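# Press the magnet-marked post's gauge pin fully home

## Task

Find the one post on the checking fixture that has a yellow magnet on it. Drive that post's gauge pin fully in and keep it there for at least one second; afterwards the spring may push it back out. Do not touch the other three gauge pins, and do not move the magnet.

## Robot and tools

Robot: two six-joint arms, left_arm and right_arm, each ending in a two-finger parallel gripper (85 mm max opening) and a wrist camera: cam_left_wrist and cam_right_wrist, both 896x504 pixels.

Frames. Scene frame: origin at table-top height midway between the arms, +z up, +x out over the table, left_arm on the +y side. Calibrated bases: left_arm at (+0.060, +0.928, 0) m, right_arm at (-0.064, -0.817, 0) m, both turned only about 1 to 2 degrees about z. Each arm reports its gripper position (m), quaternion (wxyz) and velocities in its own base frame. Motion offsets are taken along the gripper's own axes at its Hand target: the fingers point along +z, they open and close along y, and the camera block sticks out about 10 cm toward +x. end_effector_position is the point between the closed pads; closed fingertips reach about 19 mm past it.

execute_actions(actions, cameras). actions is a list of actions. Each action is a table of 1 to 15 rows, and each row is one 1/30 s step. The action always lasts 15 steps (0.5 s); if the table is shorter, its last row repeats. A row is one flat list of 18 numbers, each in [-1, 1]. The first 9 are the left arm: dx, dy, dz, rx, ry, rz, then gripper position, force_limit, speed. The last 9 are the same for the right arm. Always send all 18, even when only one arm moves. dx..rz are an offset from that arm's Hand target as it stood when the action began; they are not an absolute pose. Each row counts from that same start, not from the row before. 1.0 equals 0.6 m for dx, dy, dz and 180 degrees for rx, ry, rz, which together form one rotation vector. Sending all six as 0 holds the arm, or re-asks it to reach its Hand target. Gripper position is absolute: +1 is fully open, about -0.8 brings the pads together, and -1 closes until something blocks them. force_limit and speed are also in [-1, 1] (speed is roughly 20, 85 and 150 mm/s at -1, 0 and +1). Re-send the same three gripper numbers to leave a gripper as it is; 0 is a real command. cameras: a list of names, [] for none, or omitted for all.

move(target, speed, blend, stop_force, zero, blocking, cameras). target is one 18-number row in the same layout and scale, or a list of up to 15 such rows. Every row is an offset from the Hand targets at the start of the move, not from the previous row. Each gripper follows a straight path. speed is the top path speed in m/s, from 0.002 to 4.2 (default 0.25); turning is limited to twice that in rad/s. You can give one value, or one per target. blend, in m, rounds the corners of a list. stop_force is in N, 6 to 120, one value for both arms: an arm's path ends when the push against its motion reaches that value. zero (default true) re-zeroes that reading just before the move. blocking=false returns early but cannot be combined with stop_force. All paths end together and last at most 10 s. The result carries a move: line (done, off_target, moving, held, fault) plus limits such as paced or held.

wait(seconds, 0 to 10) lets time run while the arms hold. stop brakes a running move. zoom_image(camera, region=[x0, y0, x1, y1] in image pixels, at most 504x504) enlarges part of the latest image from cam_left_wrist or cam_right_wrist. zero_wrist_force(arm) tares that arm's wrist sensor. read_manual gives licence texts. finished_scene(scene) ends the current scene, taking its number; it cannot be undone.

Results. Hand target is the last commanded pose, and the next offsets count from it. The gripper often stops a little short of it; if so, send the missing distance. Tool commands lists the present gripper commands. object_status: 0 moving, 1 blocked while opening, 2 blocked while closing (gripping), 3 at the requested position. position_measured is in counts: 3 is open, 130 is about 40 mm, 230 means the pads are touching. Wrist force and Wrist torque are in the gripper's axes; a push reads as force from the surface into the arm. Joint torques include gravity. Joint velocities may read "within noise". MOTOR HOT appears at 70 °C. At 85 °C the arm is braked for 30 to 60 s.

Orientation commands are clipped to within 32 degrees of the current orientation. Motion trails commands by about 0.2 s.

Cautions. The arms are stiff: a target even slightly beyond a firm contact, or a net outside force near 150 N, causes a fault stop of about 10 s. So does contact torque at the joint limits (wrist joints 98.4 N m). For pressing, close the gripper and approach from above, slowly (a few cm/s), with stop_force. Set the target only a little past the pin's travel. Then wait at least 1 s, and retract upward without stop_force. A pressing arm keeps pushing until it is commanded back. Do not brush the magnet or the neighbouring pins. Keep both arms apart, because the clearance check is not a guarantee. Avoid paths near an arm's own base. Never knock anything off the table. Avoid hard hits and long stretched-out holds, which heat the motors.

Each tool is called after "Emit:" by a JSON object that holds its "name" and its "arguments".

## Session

Emit:
{"name": "execute_actions", "arguments": {"actions": []}}

Scene clock: 0.00 s.
left_arm: end_effector_position=(+1.6020, +0.5513, +0.3701) position_measured=3 object_status=3 end_effector_quat_wxyz=(-0.049, +0.940, +0.190, +0.279) | right_arm: end_effector_position=(+0.4481, +0.4679, +0.3319) position_measured=3 object_status=3 end_effector_quat_wxyz=(-0.272, +0.502, +0.649, +0.503)
Joint positions: left_arm=[0.193 -0.686 0.985 -2.439 -1.472 -3.319] | right_arm=[4.007 -1.969 -2.772 1.193 2.076 2.519]
Joint velocities: within noise
Joint torques (N m): no reading
Motor temperatures (°C): left_arm=[24 35 26 38 34 34] | right_arm=[28 35 36 37 34 38]
Wrist force (N): no reading
Wrist torque (N m): no reading
Wrist force, peak (N): no reading
Hand target: left_arm +1.6020, +0.5513, +0.3701; -0.049, +0.940, +0.190, +0.279 | right_arm +0.4481, +0.4679, +0.3319; -0.272, +0.502, +0.649, +0.503
Tool commands: left_gripper/position=+1.0 left_gripper/force_limit=+1.0 left_gripper/speed=+1.0 right_gripper/position=+1.0 right_gripper/force_limit=+1.0 right_gripper/speed=+1.0
camera_calibration:
cam_left_wrist: T_world_to_cam=[[0.280319, -0.958405, -0.0536817, 0.116011], [-0.933413, -0.259108, -0.248199, 1.75322], [0.223966, 0.119682, -0.967221, 0.0591923], [0, 0, 0, 1]] pos_world=[1.5907, 0.558373, 0.498626]
cam_right_wrist: T_world_to_cam=[[0.956613, -0.13676, 0.257272, -0.433465], [0.120637, -0.61784, -0.776995, 0.502422], [0.265214, 0.774319, -0.574535, -0.162484], [0, 0, 0, 1]] pos_world=[0.39714, 0.37695, 0.408545]

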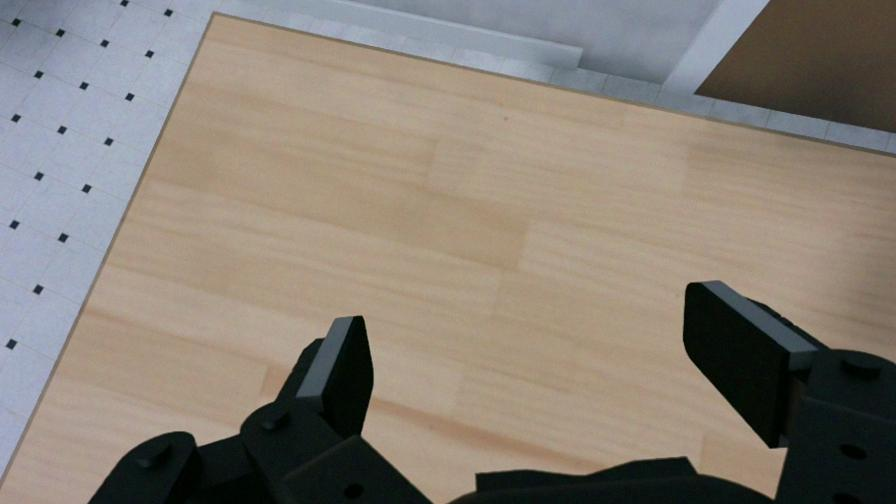

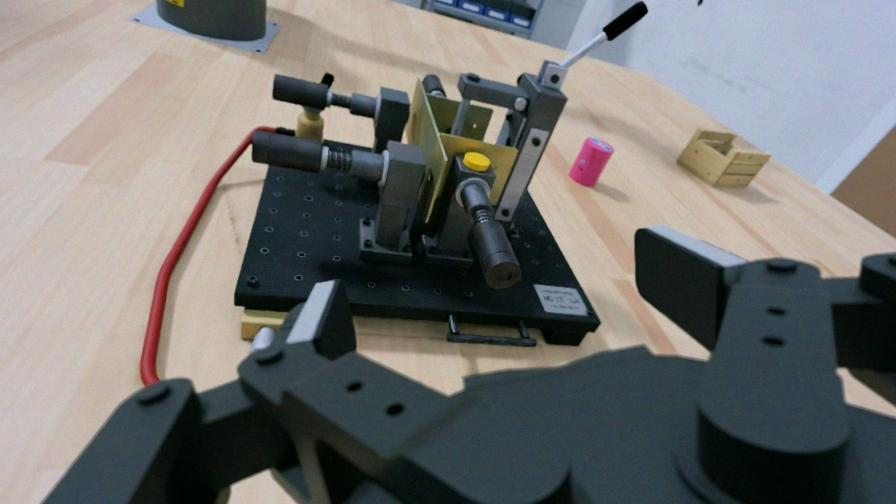

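Emit:
{"name": "zoom_image", "arguments": {"camera": "cam_right_wrist", "region": [380, 130, 580, 310]}}

Scaled by 2.520 from the camera's 896x504 image, which has a finer 1280x720 frame.

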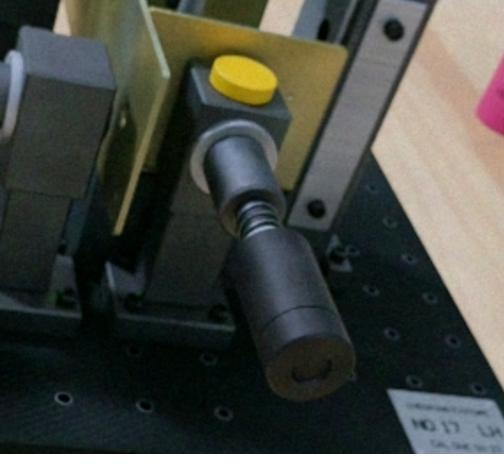

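Emit:
{"name": "move", "arguments": {"target": [0,0,0,0,0,0,1,1,1,-0.2153,0.0662,0.3618,0.0543,0.0130,0.1120,-1,0,0], "speed": 0.3, "cameras": ["cam_right_wrist"]}}

Emit:
{"name": "zoom_image", "arguments": {"camera": "cam_right_wrist", "region": [380, 130, 680, 330]}}

Scene clock: 3.03 s.
left_arm: end_effector_position=(+1.6020, +0.5513, +0.3701) position_measured=3 object_status=3 end_effector_quat_wxyz=(-0.049, +0.940, +0.190, +0.279) | right_arm: end_effector_position=(+0.5627, +0.6195, +0.1610) position_measured=232 object_status=3 end_effector_quat_wxyz=(-0.410, +0.573, +0.586, +0.401)
Joint positions: left_arm=[0.193 -0.686 0.985 -2.439 -1.472 -3.319] | right_arm=[3.947 -2.33 -2.455 1.167 2.3 2.81]
Joint torques (N m): left_arm=[0.29 -284.64 -106.83 -11.63 0.91 0.13] | right_arm=[-20.54 122.99 15.86 3.38 6.52 6.51]
Wrist force (N): left_arm=[-0.1 -0.2 -0.4] | right_arm=[-1.0 0.3 0.1]
Wrist torque (N m): left_arm=[-0.02 0.03 0.00] | right_arm=[0.14 0.34 -0.29]
Wrist force, peak (N): left_arm=[0.7 -0.5 -0.3] | right_arm=[-2.4 2.3 2.7]
Hand target: left_arm +1.6020, +0.5513, +0.3701; -0.049, +0.940, +0.190, +0.279 | right_arm +0.5628, +0.6196, +0.1609; -0.410, +0.573, +0.586, +0.401
Off the commanded pose: left_arm 0.000 m, 0 deg | right_arm 0.000 m, 0 deg.
move: done
camera_calibration:
cam_right_wrist: T_world_to_cam=[[0.986484, -0.0996367, -0.130086, -0.455723], [-0.163854, -0.593455, -0.788012, 0.59618], [0.00131488, 0.798676, -0.60176, -0.270589], [0, 0, 0, 1]] pos_world=[0.547605, 0.524512, 0.247685]
Images, in order (width x height): cam_right_wrist 896x504.

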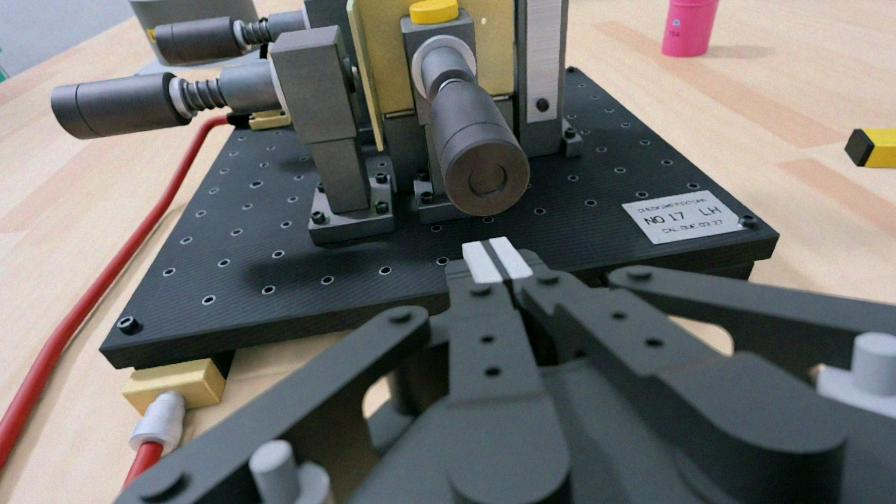

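Scaled by 1.680 from the camera's 896x504 image, which has a finer 1280x720 frame.

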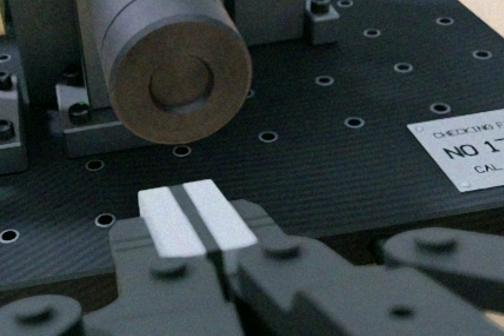

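Emit:
{"name": "move", "arguments": {"target": [[0,0,0,0,0,0,1,1,1,0.0142,0.0125,0.0389,0,0,0,-1,0,0],[0,0,0,0,0,0,1,1,1,0.0256,0.0124,0.0702,0,0,0,-1,0,0]], "speed": [0.1, 0.04], "cameras": ["cam_right_wrist"]}}

Scene clock: 4.97 s.
left_arm: end_effector_position=(+1.6020, +0.5513, +0.3701) position_measured=3 object_status=3 end_effector_quat_wxyz=(-0.049, +0.940, +0.190, +0.279) | right_arm: end_effector_position=(+0.5692, +0.6643, +0.1609) position_measured=232 object_status=3 end_effector_quat_wxyz=(-0.410, +0.573, +0.586, +0.401)
Joint positions: left_arm=[0.193 -0.686 0.985 -2.439 -1.472 -3.319] | right_arm=[3.988 -2.329 -2.412 1.139 2.264 2.835]
Joint torques (N m): left_arm=[3.12 -280.57 -108.66 -11.5 1.79 0.63] | right_arm=[35.46 131.76 29.55 2.63 -1.5 4.21]
Wrist force (N): left_arm=[0.4 -0.1 -0.4] | right_arm=[-2.7 0.1 -7.9]
Wrist torque (N m): left_arm=[-0.01 -0.05 0.00] | right_arm=[0.09 0.37 -0.18]
Wrist force, peak (N): left_arm=[0.7 -0.2 -0.2] | right_arm=[-3.0 -0.1 -7.9]
Hand target: left_arm +1.6020, +0.5513, +0.3701; -0.049, +0.940, +0.190, +0.279 | right_arm +0.5692, +0.6646, +0.1609; -0.410, +0.573, +0.586, +0.401
Off the commanded pose: left_arm 0.000 m, 0 deg | right_arm 0.000 m, 0 deg.
move: done
camera_calibration:
cam_right_wrist: T_world_to_cam=[[0.986482, -0.0996231, -0.130106, -0.457676], [-0.163862, -0.593344, -0.788094, 0.623774], [0.00131464, 0.798761, -0.601648, -0.306594], [0, 0, 0, 1]] pos_world=[0.554105, 0.569413, 0.247585]
Images, in order (width x height): cam_right_wrist 896x504.

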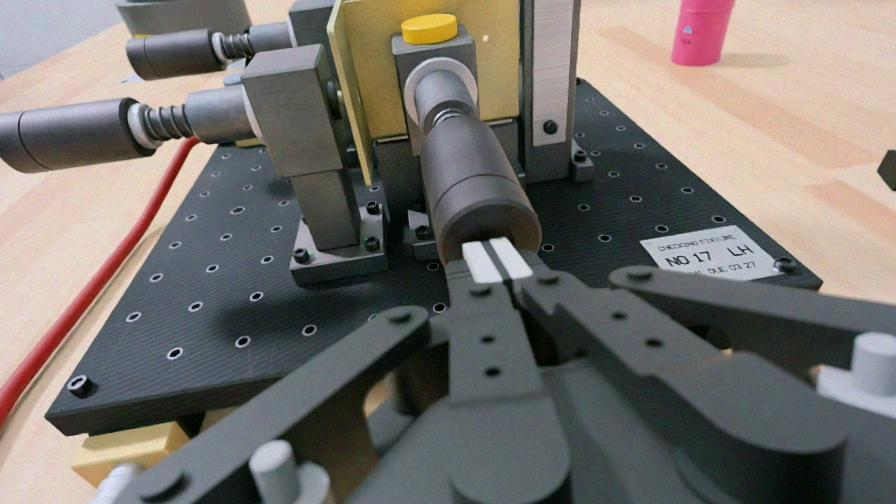

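Emit:
{"name": "move", "arguments": {"target": [0,0,0,0,0,0,1,1,1,0.02,0,0.0549,0,0,0,-1,0,0], "speed": 0.01, "stop_force": 35, "cameras": ["cam_right_wrist"]}}

Emit:
{"name": "zoom_image", "arguments": {"camera": "cam_right_wrist", "region": [340, 20, 640, 270]}}

Scene clock: 8.00 s.
left_arm: end_effector_position=(+1.6020, +0.5513, +0.3701) position_measured=3 object_status=3 end_effector_quat_wxyz=(-0.049, +0.940, +0.190, +0.279) | right_arm: end_effector_position=(+0.5688, +0.6809, +0.1609) position_measured=232 object_status=3 end_effector_quat_wxyz=(-0.410, +0.573, +0.586, +0.401)
Joint positions: left_arm=[0.193 -0.686 0.985 -2.439 -1.472 -3.319] | right_arm=[4.005 -2.33 -2.399 1.132 2.248 2.845]
Joint torques (N m): left_arm=[3.33 -280.42 -111.49 -11.21 3.3 0.79] | right_arm=[15.59 140.18 23 8.15 8.3 -7.45]
Wrist force (N): left_arm=[0.5 -0.4 -0.2] | right_arm=[-10.5 2.4 -55.0]
Wrist torque (N m): left_arm=[-0.06 -0.07 0.00] | right_arm=[0.02 0.61 -0.13]
Wrist force, peak (N): left_arm=[0.7 -0.2 -0.3] | right_arm=[-20.7 1.7 -94.1]
Hand target: left_arm +1.6020, +0.5513, +0.3701; -0.049, +0.940, +0.190, +0.279 | right_arm +0.5688, +0.6809, +0.1609; -0.410, +0.573, +0.586, +0.401 (not the last commanded pose)
Off the commanded pose: left_arm 0.000 m, 0 deg | right_arm 0.019 m, 0 deg.
move: contact (right_arm)
camera_calibration:
cam_right_wrist: T_world_to_cam=[[0.986467, -0.0996188, -0.130223, -0.455701], [-0.163953, -0.593456, -0.78799, 0.633606], [0.00121676, 0.798677, -0.601758, -0.319642], [0, 0, 0, 1]] pos_world=[0.553805, 0.585912, 0.247585]
Images, in order (width x height): cam_right_wrist 896x504.

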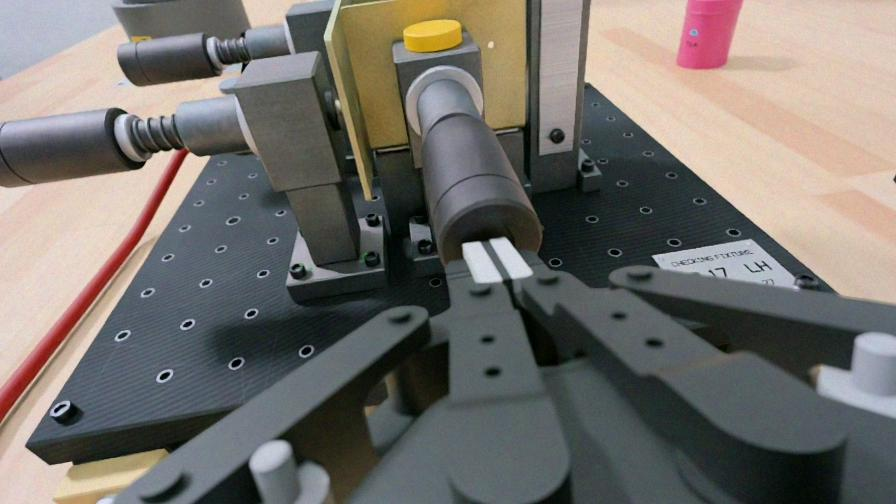

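Scaled by 1.680 from the camera's 896x504 image, which has a finer 1280x720 frame.

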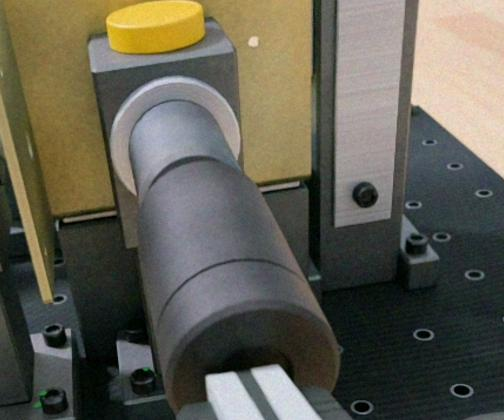

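Emit:
{"name": "wait", "arguments": {"seconds": 1.1, "cameras": []}}

Emit:
{"name": "move", "arguments": {"target": [[0,0,0,0,0,0,1,1,1,-0.0142,0,-0.0392,0,0,0,-1,0,0],[0,0,0,0,0,0,1,1,1,-0.0285,0,-0.0783,0,0,0,-1,0,0]], "speed": [0.05, 0.15], "cameras": ["cam_right_wrist"]}}

Emit:
{"name": "finished_scene", "arguments": {"scene": 2}}

Scene clock: 10.97 s.
left_arm: end_effector_position=(+1.6020, +0.5513, +0.3701) position_measured=3 object_status=3 end_effector_quat_wxyz=(-0.049, +0.940, +0.190, +0.279) | right_arm: end_effector_position=(+0.5688, +0.6808, +0.1609) position_measured=232 object_status=3 end_effector_quat_wxyz=(-0.410, +0.573, +0.586, +0.401)
Joint positions: left_arm=[0.193 -0.686 0.985 -2.439 -1.472 -3.319] | right_arm=[4.005 -2.33 -2.399 1.132 2.248 2.845]
Joint torques (N m): left_arm=[3.73 -283.2 -111.47 -11.01 3.99 1.69] | right_arm=[18.24 149.5 21.11 8.65 7.45 -6.87]
Wrist force (N): left_arm=[0.2 -0.1 -0.1] | right_arm=[-9.2 2.3 -52.2]
Wrist torque (N m): left_arm=[0.00 -0.03 -0.01] | right_arm=[-0.02 0.61 -0.13]
Wrist force, peak (N): left_arm=[0.7 -0.3 -0.3] | right_arm=[-10.3 2.5 -54.9]
Hand target: left_arm +1.6020, +0.5513, +0.3701; -0.049, +0.940, +0.190, +0.279 | right_arm +0.5688, +0.6809, +0.1609; -0.410, +0.573, +0.586, +0.401 (not the last commanded pose)
Tool commands: left_gripper/position=+1.0 left_gripper/force_limit=+1.0 left_gripper/speed=+1.0 right_gripper/position=-1.0 right_gripper/force_limit=+0.0 right_gripper/speed=+0.0
Off the commanded pose: left_arm 0.000 m, 0 deg | right_arm 0.019 m, 0 deg.
wait: 1.10 s; at rest from the start
No camera images: "cameras" was empty.

Scene clock: 12.13 s.
left_arm: end_effector_position=(+1.6020, +0.5513, +0.3701) position_measured=3 object_status=3 end_effector_quat_wxyz=(-0.049, +0.940, +0.190, +0.279) | right_arm: end_effector_position=(+0.5700, +0.6311, +0.1609) position_measured=232 object_status=3 end_effector_quat_wxyz=(-0.410, +0.573, +0.586, +0.401)
Joint positions: left_arm=[0.193 -0.686 0.985 -2.439 -1.472 -3.319] | right_arm=[3.952 -2.329 -2.438 1.15 2.296 2.813]
Joint torques (N m): left_arm=[6.36 -283.78 -113.26 -10.7 4.02 2.47] | right_arm=[-30.74 174.93 -8.18 15.18 7.41 -8.02]
Wrist force (N): left_arm=[0.3 -0.3 -0.1] | right_arm=[-1.1 -0.1 -0.1]
Wrist torque (N m): left_arm=[-0.04 -0.04 0.00] | right_arm=[0.08 0.38 -0.26]
Wrist force, peak (N): left_arm=[0.4 -0.5 -0.2] | right_arm=[-9.0 2.3 -51.7]
Hand target: left_arm +1.6020, +0.5513, +0.3701; -0.049, +0.940, +0.190, +0.279 | right_arm +0.5700, +0.6309, +0.1609; -0.410, +0.573, +0.586, +0.401
Off the commanded pose: left_arm 0.000 m, 0 deg | right_arm 0.000 m, 0 deg.
move: done
camera_calibration:
cam_right_wrist: T_world_to_cam=[[0.986466, -0.0997033, -0.130171, -0.461714], [-0.163962, -0.593442, -0.787999, 0.604232], [0.00131693, 0.798677, -0.601758, -0.279925], [0, 0, 0, 1]] pos_world=[0.554905, 0.536112, 0.247585]
Images, in order (width x height): cam_right_wrist 896x504.

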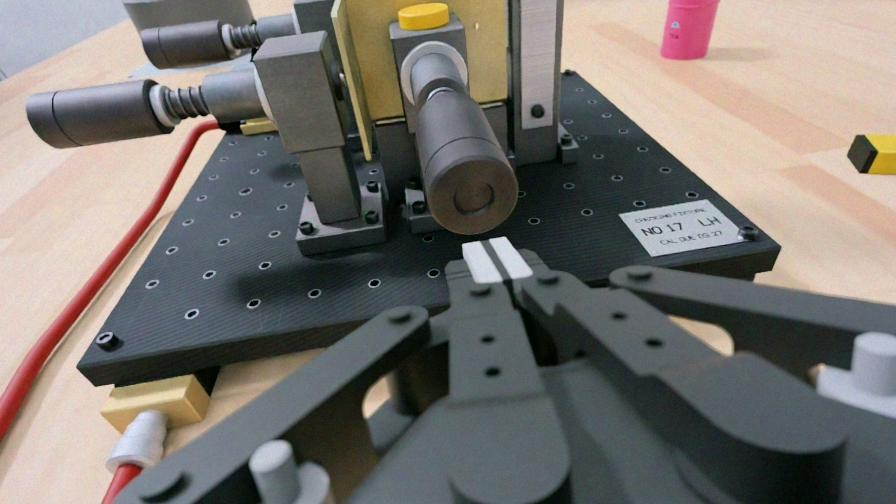

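The scene is finished: the task was done.


## Next scene

The same job, from a new start.

Emit:
{"name": "execute_actions", "arguments": {"actions": []}}

Scene clock: 0.00 s.
left_arm: end_effector_position=(+0.3071, -0.4220, +0.1602) position_measured=3 object_status=3 end_effector_quat_wxyz=(+0.066, +0.956, -0.074, +0.275) | right_arm: end_effector_position=(+0.4900, -0.3027, +0.2369) position_measured=3 object_status=3 end_effector_quat_wxyz=(+0.548, -0.467, -0.511, -0.471)
Joint positions: left_arm=[-1.763 -1.739 2.857 -2.766 -1.003 1.555] | right_arm=[2.511 -2.074 -2.06 -2.212 2.389 -0.015]
Joint velocities: within noise
Joint torques (N m): no reading
Motor temperatures (°C): left_arm=[24 35 26 38 34 33] | right_arm=[28 35 35 36 33 38]
Wrist force (N): no reading
Wrist torque (N m): no reading
Wrist force, peak (N): no reading
Hand target: left_arm +0.3071, -0.4220, +0.1602; +0.066, +0.956, -0.074, +0.275 | right_arm +0.4900, -0.3027, +0.2369; +0.548, -0.467, -0.511, -0.471
Tool commands: left_gripper/position=+1.0 left_gripper/force_limit=+1.0 left_gripper/speed=+1.0 right_gripper/position=+1.0 right_gripper/force_limit=+1.0 right_gripper/speed=+1.0
camera_calibration:
cam_left_wrist: T_world_to_cam=[[-0.285835, -0.958093, 0.0188626, -0.30276], [-0.929607, 0.27245, -0.248197, 0.463413], [0.232657, -0.0884782, -0.968526, 0.172428], [0, 0, 0, 1]] pos_world=[0.304136, -0.401073, 0.28773]
cam_right_wrist: T_world_to_cam=[[0.978979, 0.0562001, -0.196068, -0.399553], [-0.174505, -0.266853, -0.947807, 0.238768], [-0.105588, 0.962097, -0.251436, 0.530477], [0, 0, 0, 1]] pos_world=[0.488832, -0.424199, 0.281347]

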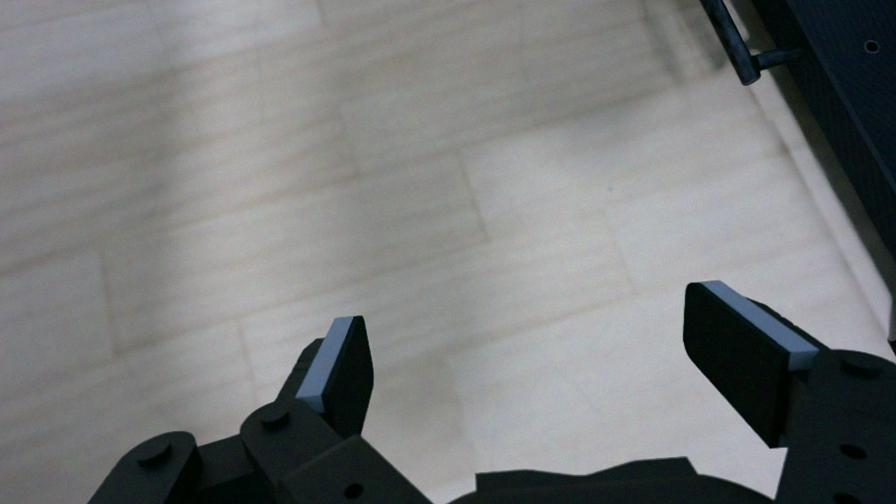

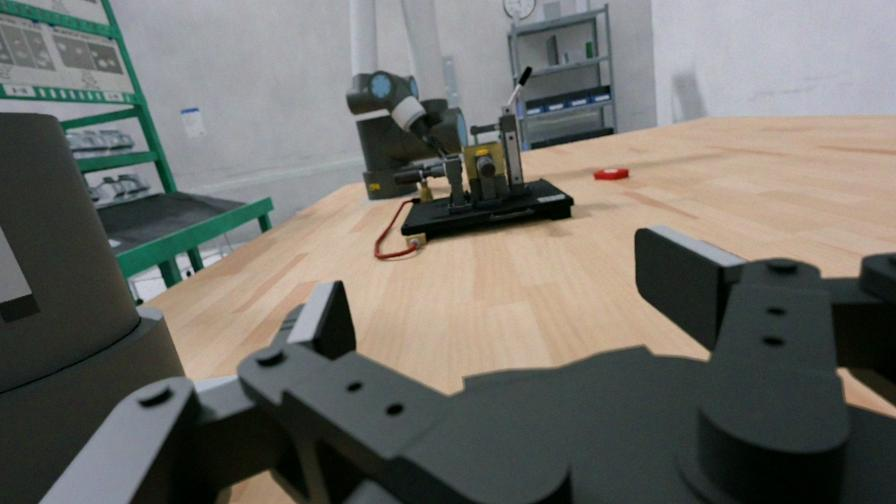

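Emit:
{"name": "zoom_image", "arguments": {"camera": "cam_right_wrist", "region": [340, 50, 620, 270]}}

Scaled by 1.800 from the camera's 896x504 image, which has a finer 1280x720 frame.

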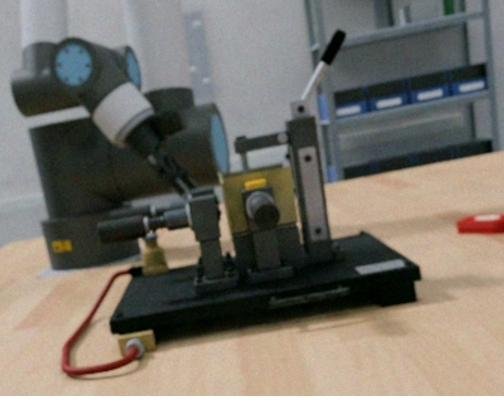

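Emit:
{"name": "move", "arguments": {"target": [0,0,0,0,0,0,1,1,1,0.0518,0.2607,0.6477,-0.0398,-0.1239,-0.0035,-1,0,0], "speed": 0.5, "cameras": ["cam_right_wrist"]}}

Emit:
{"name": "zoom_image", "arguments": {"camera": "cam_right_wrist", "region": [200, 50, 500, 270]}}

Scene clock: 3.60 s.
left_arm: end_effector_position=(+0.3071, -0.4220, +0.1602) position_measured=3 object_status=3 end_effector_quat_wxyz=(+0.066, +0.956, -0.074, +0.275) | right_arm: end_effector_position=(+0.5995, +0.1005, +0.2798) position_measured=232 object_status=3 end_effector_quat_wxyz=(-0.406, +0.579, +0.579, +0.405)
Joint positions: left_arm=[-1.763 -1.739 2.857 -2.766 -1.003 1.555] | right_arm=[3.117 -1.771 -2.555 -0.458 2.792 1.495]
Joint torques (N m): left_arm=[2.89 -11.21 -56.43 -8.89 3.6 -0.39] | right_arm=[21.72 56.27 35.59 15.96 1.38 6.85]
Wrist force (N): left_arm=[0.1 -0.2 -0.2] | right_arm=[-0.6 0.6 1.8]
Wrist torque (N m): left_arm=[-0.03 -0.02 0.00] | right_arm=[0.41 0.16 -0.10]
Wrist force, peak (N): left_arm=[-0.1 -0.5 -0.3] | right_arm=[1.8 2.3 5.4]
Hand target: left_arm +0.3071, -0.4220, +0.1602; +0.066, +0.956, -0.074, +0.275 | right_arm +0.5995, +0.1006, +0.2798; -0.406, +0.579, +0.579, +0.405
Off the commanded pose: left_arm 0.000 m, 0 deg | right_arm 0.000 m, 0 deg.
move: done
camera_calibration:
cam_right_wrist: T_world_to_cam=[[0.98409, -0.121028, -0.130077, -0.524744], [-0.176679, -0.589248, -0.788398, 0.395317], [0.0187711, 0.798836, -0.601256, 0.204696], [0, 0, 0, 1]] pos_world=[0.582397, 0.00591267, 0.366485]
Images, in order (width x height): cam_right_wrist 896x504.

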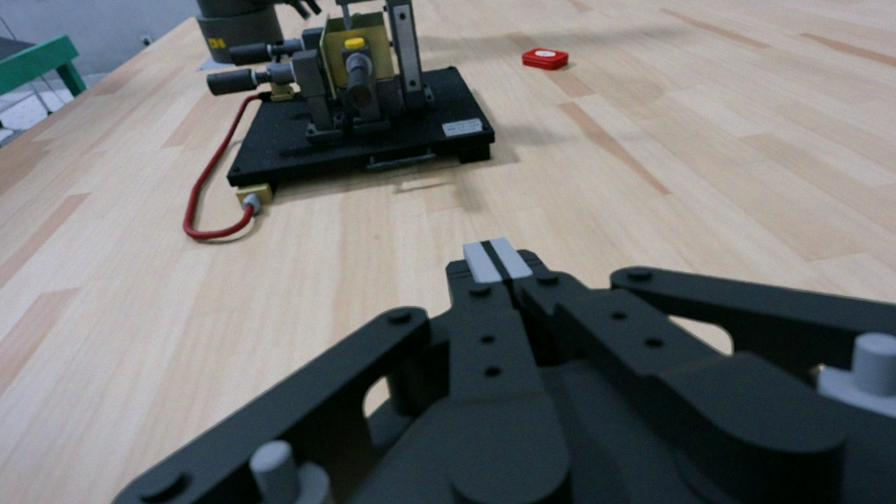

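Scaled by 1.680 from the camera's 896x504 image, which has a finer 1280x720 frame.

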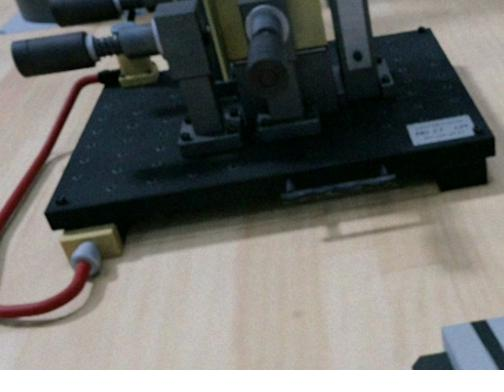

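Emit:
{"name": "zoom_image", "arguments": {"camera": "cam_right_wrist", "region": [300, 20, 420, 140]}}

Scaled by 4.200 from the camera's 896x504 image, which has a finer 1280x720 frame.

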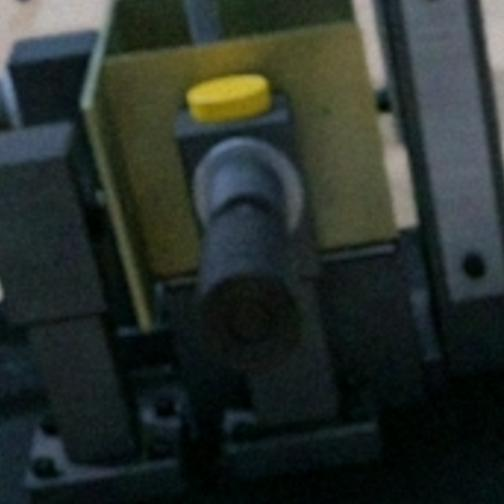

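Emit:
{"name": "move", "arguments": {"target": [0,0,0,0,0,0,1,1,1,0.0828,-0.1275,0.8062,0.0052,0,-0.0019,-1,0,0], "speed": 0.4, "cameras": ["cam_right_wrist"]}}

Emit:
{"name": "zoom_image", "arguments": {"camera": "cam_right_wrist", "region": [380, 80, 620, 300]}}

Scene clock: 6.63 s.
left_arm: end_effector_position=(+0.3071, -0.4220, +0.1602) position_measured=3 object_status=3 end_effector_quat_wxyz=(+0.066, +0.956, -0.074, +0.275) | right_arm: end_effector_position=(+0.5226, +0.5720, +0.1612) position_measured=232 object_status=3 end_effector_quat_wxyz=(-0.409, +0.574, +0.584, +0.402)
Joint positions: left_arm=[-1.763 -1.739 2.857 -2.766 -1.003 1.555] | right_arm=[3.942 -2.345 -2.539 1.265 2.301 2.81]
Joint torques (N m): left_arm=[5.28 -7.91 -59.14 -7.57 3.55 -1.18] | right_arm=[21.88 120.05 8.83 12.6 -2.06 6.27]
Wrist force (N): left_arm=[-0.1 -0.1 -0.3] | right_arm=[-0.1 -0.2 0.9]
Wrist torque (N m): left_arm=[-0.01 0.02 0.00] | right_arm=[0.24 0.05 -0.08]
Wrist force, peak (N): left_arm=[0.4 0.1 -0.4] | right_arm=[0.0 -1.0 5.7]
Hand target: left_arm +0.3071, -0.4220, +0.1602; +0.066, +0.956, -0.074, +0.275 | right_arm +0.5225, +0.5721, +0.1612; -0.409, +0.574, +0.584, +0.402
Off the commanded pose: left_arm 0.000 m, 0 deg | right_arm 0.000 m, 0 deg.
move: done
camera_calibration:
cam_right_wrist: T_world_to_cam=[[0.986029, -0.104116, -0.130022, -0.418114], [-0.166494, -0.592295, -0.788331, 0.562437], [0.00506667, 0.798966, -0.601355, -0.2347], [0, 0, 0, 1]] pos_world=[0.507104, 0.477114, 0.247885]
Images, in order (width x height): cam_right_wrist 896x504.

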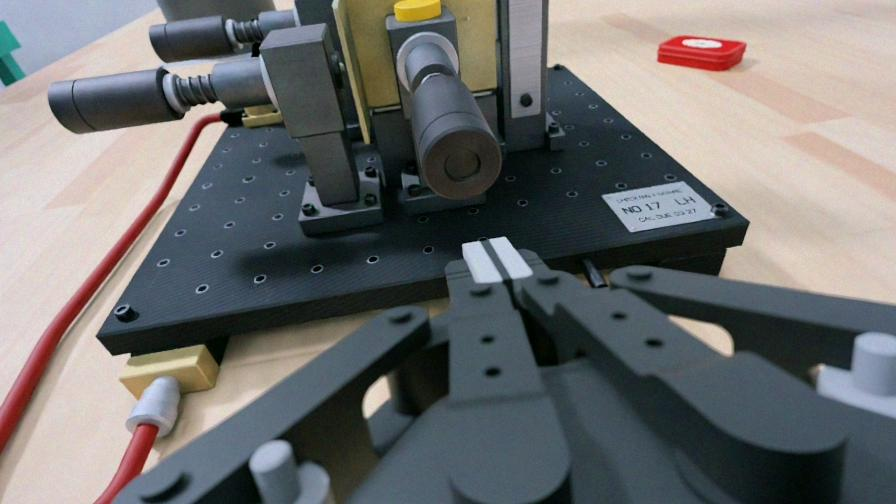

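Scaled by 2.100 from the camera's 896x504 image, which has a finer 1280x720 frame.

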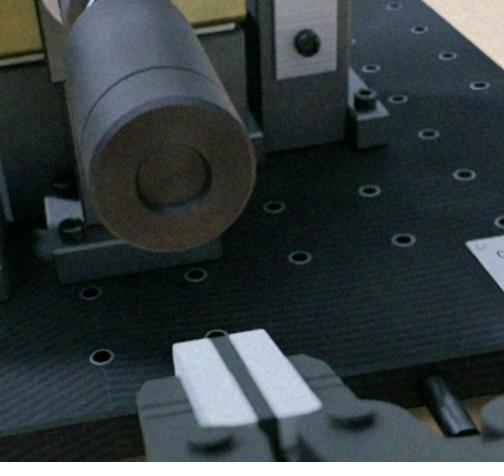

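Emit:
{"name": "move", "arguments": {"target": [[0,0,0,0,0,0,1,1,1,0.0257,0.0008,0.0705,0,0,0,-1,0,0],[0,0,0,0,0,0,1,1,1,0.0376,0.0008,0.1034,0,0,0,-1,0,0]], "speed": [0.15, 0.04], "cameras": ["cam_right_wrist"]}}

Emit:
{"name": "move", "arguments": {"target": [0,0,0,0,0,0,1,1,1,0.0143,0,0.0392,0,0,0,-1,0,0], "speed": 0.007, "stop_force": 30, "cameras": ["cam_right_wrist"]}}

Emit:
{"name": "wait", "arguments": {"seconds": 0.6, "cameras": ["cam_right_wrist"]}}

Emit:
{"name": "zoom_image", "arguments": {"camera": "cam_right_wrist", "region": [340, 20, 640, 270]}}

Scene clock: 10.00 s.
left_arm: end_effector_position=(+0.3071, -0.4220, +0.1602) position_measured=3 object_status=3 end_effector_quat_wxyz=(+0.066, +0.956, -0.074, +0.275) | right_arm: end_effector_position=(+0.5218, +0.6379, +0.1612) position_measured=232 object_status=3 end_effector_quat_wxyz=(-0.409, +0.574, +0.584, +0.402)
Joint positions: left_arm=[-1.763 -1.739 2.857 -2.766 -1.003 1.555] | right_arm=[4.02 -2.338 -2.488 1.238 2.231 2.856]
Joint torques (N m): left_arm=[12.06 -9.37 -61.2 -7.38 4.58 -1.08] | right_arm=[29.59 169.09 17.85 3.12 -2.5 6.19]
Wrist force (N): left_arm=[0.0 0.0 0.3] | right_arm=[-1.1 -0.7 -8.5]
Wrist torque (N m): left_arm=[0.00 0.00 0.00] | right_arm=[0.55 -0.08 -0.05]
Wrist force, peak (N): left_arm=[-0.3 -0.1 -0.4] | right_arm=[-1.1 -0.6 -8.7]
Hand target: left_arm +0.3071, -0.4220, +0.1602; +0.066, +0.956, -0.074, +0.275 | right_arm +0.5218, +0.6381, +0.1612; -0.409, +0.574, +0.584, +0.402
Off the commanded pose: left_arm 0.000 m, 0 deg | right_arm 0.000 m, 0 deg.
move: done
camera_calibration:
cam_right_wrist: T_world_to_cam=[[0.986027, -0.104123, -0.130031, -0.41048], [-0.166506, -0.592293, -0.78833, 0.601203], [0.00506689, 0.798966, -0.601355, -0.287329], [0, 0, 0, 1]] pos_world=[0.506304, 0.542914, 0.247785]
Images, in order (width x height): cam_right_wrist 896x504.

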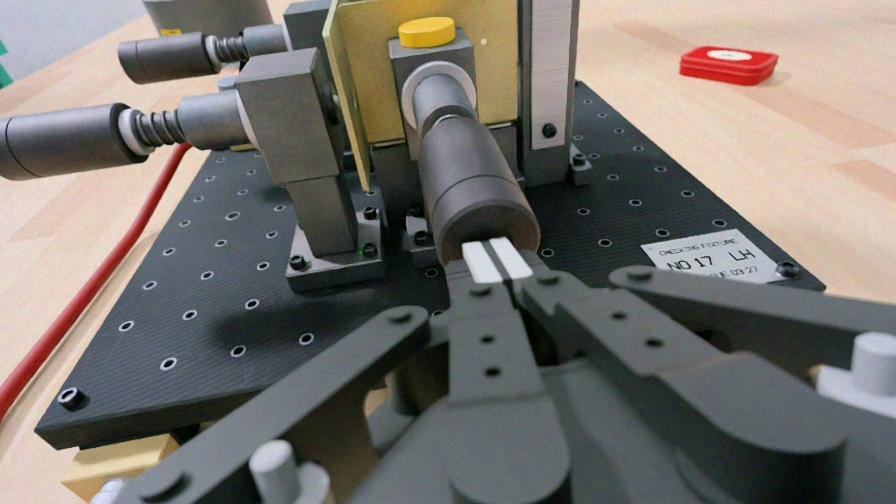

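Scene clock: 12.63 s.
left_arm: end_effector_position=(+0.3071, -0.4220, +0.1602) position_measured=3 object_status=3 end_effector_quat_wxyz=(+0.066, +0.956, -0.074, +0.275) | right_arm: end_effector_position=(+0.5216, +0.6489, +0.1612) position_measured=232 object_status=3 end_effector_quat_wxyz=(-0.409, +0.574, +0.584, +0.402)
Joint positions: left_arm=[-1.763 -1.739 2.857 -2.766 -1.003 1.555] | right_arm=[4.032 -2.338 -2.48 1.232 2.22 2.863]
Joint torques (N m): left_arm=[10.97 -11.63 -63.28 -6.94 4.43 -0.75] | right_arm=[1.89 147.14 15.77 8.25 5.19 -7.68]
Wrist force (N): left_arm=[0.2 0.0 -0.2] | right_arm=[-9.3 -4.8 -41.5]
Wrist torque (N m): left_arm=[0.00 -0.03 0.00] | right_arm=[0.56 0.08 -0.06]
Wrist force, peak (N): left_arm=[0.5 0.1 -0.3] | right_arm=[-15.2 -3.6 -67.3]
Hand target: left_arm +0.3071, -0.4220, +0.1602; +0.066, +0.956, -0.074, +0.275 | right_arm +0.5216, +0.6488, +0.1612; -0.409, +0.574, +0.584, +0.402 (not the last commanded pose)
Off the commanded pose: left_arm 0.000 m, 0 deg | right_arm 0.014 m, 0 deg.
move: contact (right_arm)
camera_calibration:
cam_right_wrist: T_world_to_cam=[[0.986027, -0.104123, -0.130031, -0.409127], [-0.166506, -0.592293, -0.78833, 0.607744], [0.00506689, 0.798966, -0.601355, -0.296196], [0, 0, 0, 1]] pos_world=[0.506104, 0.554014, 0.247785]
Images, in order (width x height): cam_right_wrist 896x504.

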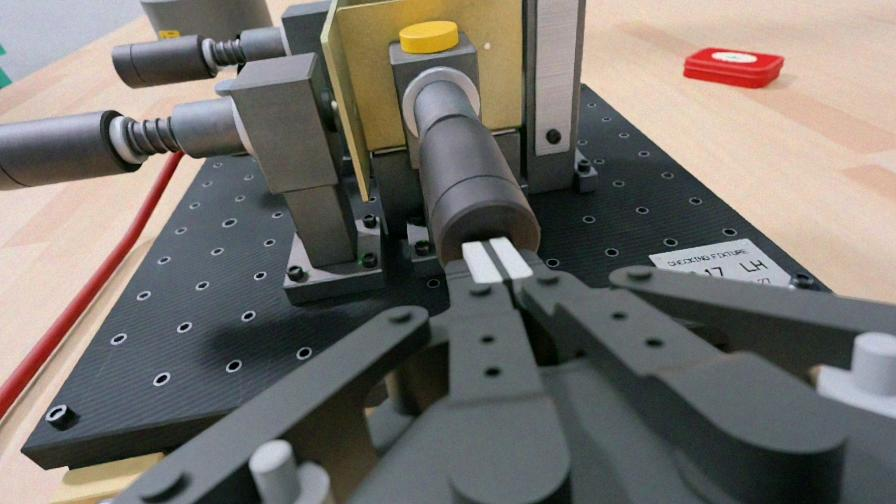

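Scene clock: 13.23 s.
left_arm: end_effector_position=(+0.3071, -0.4220, +0.1602) position_measured=3 object_status=3 end_effector_quat_wxyz=(+0.066, +0.956, -0.074, +0.275) | right_arm: end_effector_position=(+0.5216, +0.6488, +0.1612) position_measured=232 object_status=3 end_effector_quat_wxyz=(-0.409, +0.574, +0.584, +0.402)
Joint positions: left_arm=[-1.763 -1.739 2.857 -2.766 -1.003 1.555] | right_arm=[4.032 -2.338 -2.48 1.232 2.22 2.862]
Joint torques (N m): left_arm=[12.48 -8.5 -65.6 -7.32 4.22 -0.97] | right_arm=[0.88 135.24 14.12 8.96 5.2 -7.8]
Wrist force (N): left_arm=[0.1 0.0 -0.2] | right_arm=[-9.2 -4.9 -39.1]
Wrist torque (N m): left_arm=[0.01 -0.02 0.00] | right_arm=[0.55 0.12 -0.07]
Wrist force, peak (N): left_arm=[-0.5 -0.1 -0.2] | right_arm=[-9.8 -5.1 -41.3]
Hand target: left_arm +0.3071, -0.4220, +0.1602; +0.066, +0.956, -0.074, +0.275 | right_arm +0.5216, +0.6488, +0.1612; -0.409, +0.574, +0.584, +0.402 (not the last commanded pose)
Tool commands: left_gripper/position=+1.0 left_gripper/force_limit=+1.0 left_gripper/speed=+1.0 right_gripper/position=-1.0 right_gripper/force_limit=+0.0 right_gripper/speed=+0.0
Off the commanded pose: left_arm 0.000 m, 0 deg | right_arm 0.014 m, 0 deg.
wait: 0.60 s; at rest by 0.17 s
camera_calibration:
cam_right_wrist: T_world_to_cam=[[0.986027, -0.104123, -0.130031, -0.409137], [-0.166506, -0.592293, -0.78833, 0.607685], [0.00506689, 0.798966, -0.601355, -0.296116], [0, 0, 0, 1]] pos_world=[0.506104, 0.553914, 0.247785]
Images, in order (width x height): cam_right_wrist 896x504.

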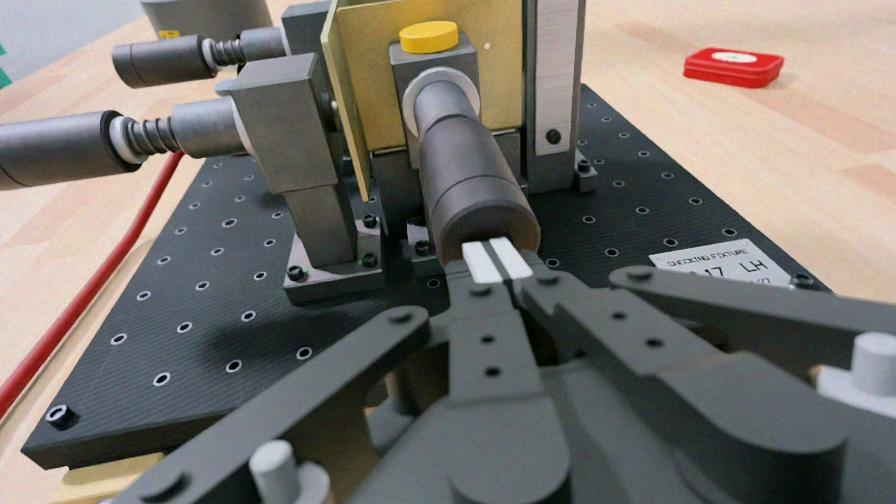

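Scaled by 1.680 from the camera's 896x504 image, which has a finer 1280x720 frame.

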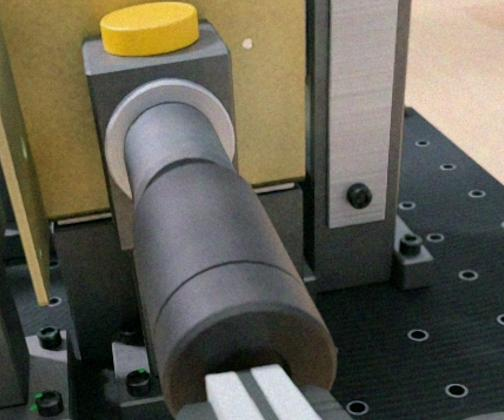

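Emit:
{"name": "wait", "arguments": {"seconds": 0.7, "cameras": []}}

Emit:
{"name": "move", "arguments": {"target": [[0,0,0,0,0,0,1,1,1,-0.0143,0,-0.0392,0,0,0,-1,0,0],[0,0,0,0,0,0,1,1,1,-0.0285,0,-0.0783,0,0,0,-1,0,0]], "speed": [0.05, 0.15], "cameras": ["cam_right_wrist"]}}

Emit:
{"name": "finished_scene", "arguments": {"scene": 3}}

Scene clock: 14.30 s.
left_arm: end_effector_position=(+0.3071, -0.4220, +0.1602) position_measured=3 object_status=3 end_effector_quat_wxyz=(+0.066, +0.956, -0.074, +0.275) | right_arm: end_effector_position=(+0.5216, +0.6488, +0.1612) position_measured=232 object_status=3 end_effector_quat_wxyz=(-0.409, +0.574, +0.584, +0.402)
Joint positions: left_arm=[-1.763 -1.739 2.857 -2.766 -1.003 1.555] | right_arm=[4.032 -2.338 -2.48 1.232 2.22 2.862]
Joint torques (N m): left_arm=[12.8 -9.64 -66.05 -7.69 3.64 -0.91] | right_arm=[3.1 134.57 12.86 8.26 4.63 -7.27]
Wrist force (N): left_arm=[0.3 0.3 0.0] | right_arm=[-8.8 -4.9 -38.7]
Wrist torque (N m): left_arm=[0.06 -0.06 0.00] | right_arm=[0.57 0.12 -0.07]
Wrist force, peak (N): left_arm=[0.3 0.3 0.0] | right_arm=[-8.4 -5.0 -39.4]
Hand target: left_arm +0.3071, -0.4220, +0.1602; +0.066, +0.956, -0.074, +0.275 | right_arm +0.5216, +0.6488, +0.1612; -0.409, +0.574, +0.584, +0.402 (not the last commanded pose)
Tool commands: left_gripper/position=+1.0 left_gripper/force_limit=+1.0 left_gripper/speed=+1.0 right_gripper/position=-1.0 right_gripper/force_limit=+0.0 right_gripper/speed=+0.0
Off the commanded pose: left_arm 0.000 m, 0 deg | right_arm 0.014 m, 0 deg.
wait: 0.70 s; at rest from the start
No camera images: "cameras" was empty.

Scene clock: 15.47 s.
left_arm: end_effector_position=(+0.3071, -0.4220, +0.1602) position_measured=3 object_status=3 end_effector_quat_wxyz=(+0.066, +0.956, -0.074, +0.275) | right_arm: end_effector_position=(+0.5225, +0.5990, +0.1612) position_measured=232 object_status=3 end_effector_quat_wxyz=(-0.409, +0.574, +0.584, +0.402)
Joint positions: left_arm=[-1.763 -1.739 2.857 -2.766 -1.003 1.555] | right_arm=[3.975 -2.342 -2.519 1.255 2.271 2.83]
Joint torques (N m): left_arm=[16.06 -9.13 -68.91 -7.46 4.17 -1.47] | right_arm=[-14.11 124.97 -12.85 13.95 5.96 -7.9]
Wrist force (N): left_arm=[-0.3 0.1 -0.3] | right_arm=[-0.1 0.0 1.1]
Wrist torque (N m): left_arm=[0.03 0.05 0.00] | right_arm=[0.34 0.01 -0.06]
Wrist force, peak (N): left_arm=[0.0 0.4 -0.3] | right_arm=[-8.6 -4.9 -38.2]
Hand target: left_arm +0.3071, -0.4220, +0.1602; +0.066, +0.956, -0.074, +0.275 | right_arm +0.5225, +0.5989, +0.1612; -0.409, +0.574, +0.584, +0.402
Off the commanded pose: left_arm 0.000 m, 0 deg | right_arm 0.000 m, 0 deg.
move: done
camera_calibration:
cam_right_wrist: T_world_to_cam=[[0.986027, -0.104123, -0.130031, -0.41521], [-0.166506, -0.592293, -0.78833, 0.578339], [0.00506689, 0.798966, -0.601355, -0.256332], [0, 0, 0, 1]] pos_world=[0.507004, 0.504114, 0.247785]
Images, in order (width x height): cam_right_wrist 896x504.

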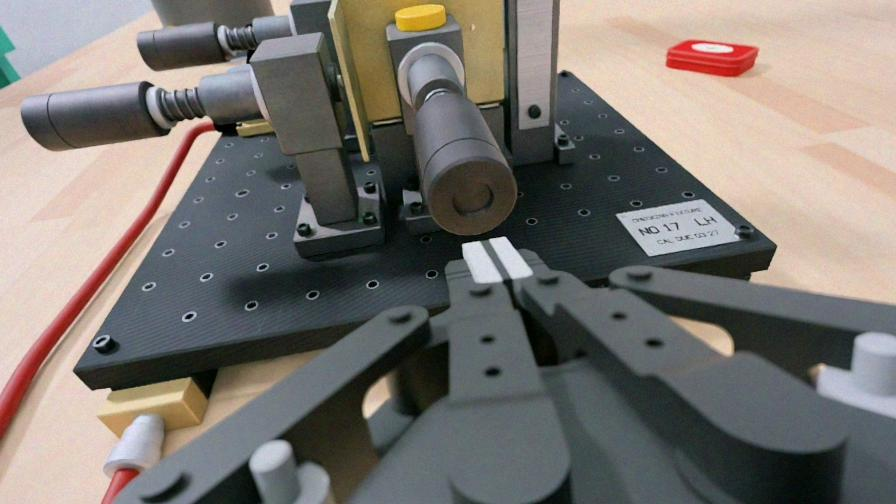

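The scene is finished: the task was done.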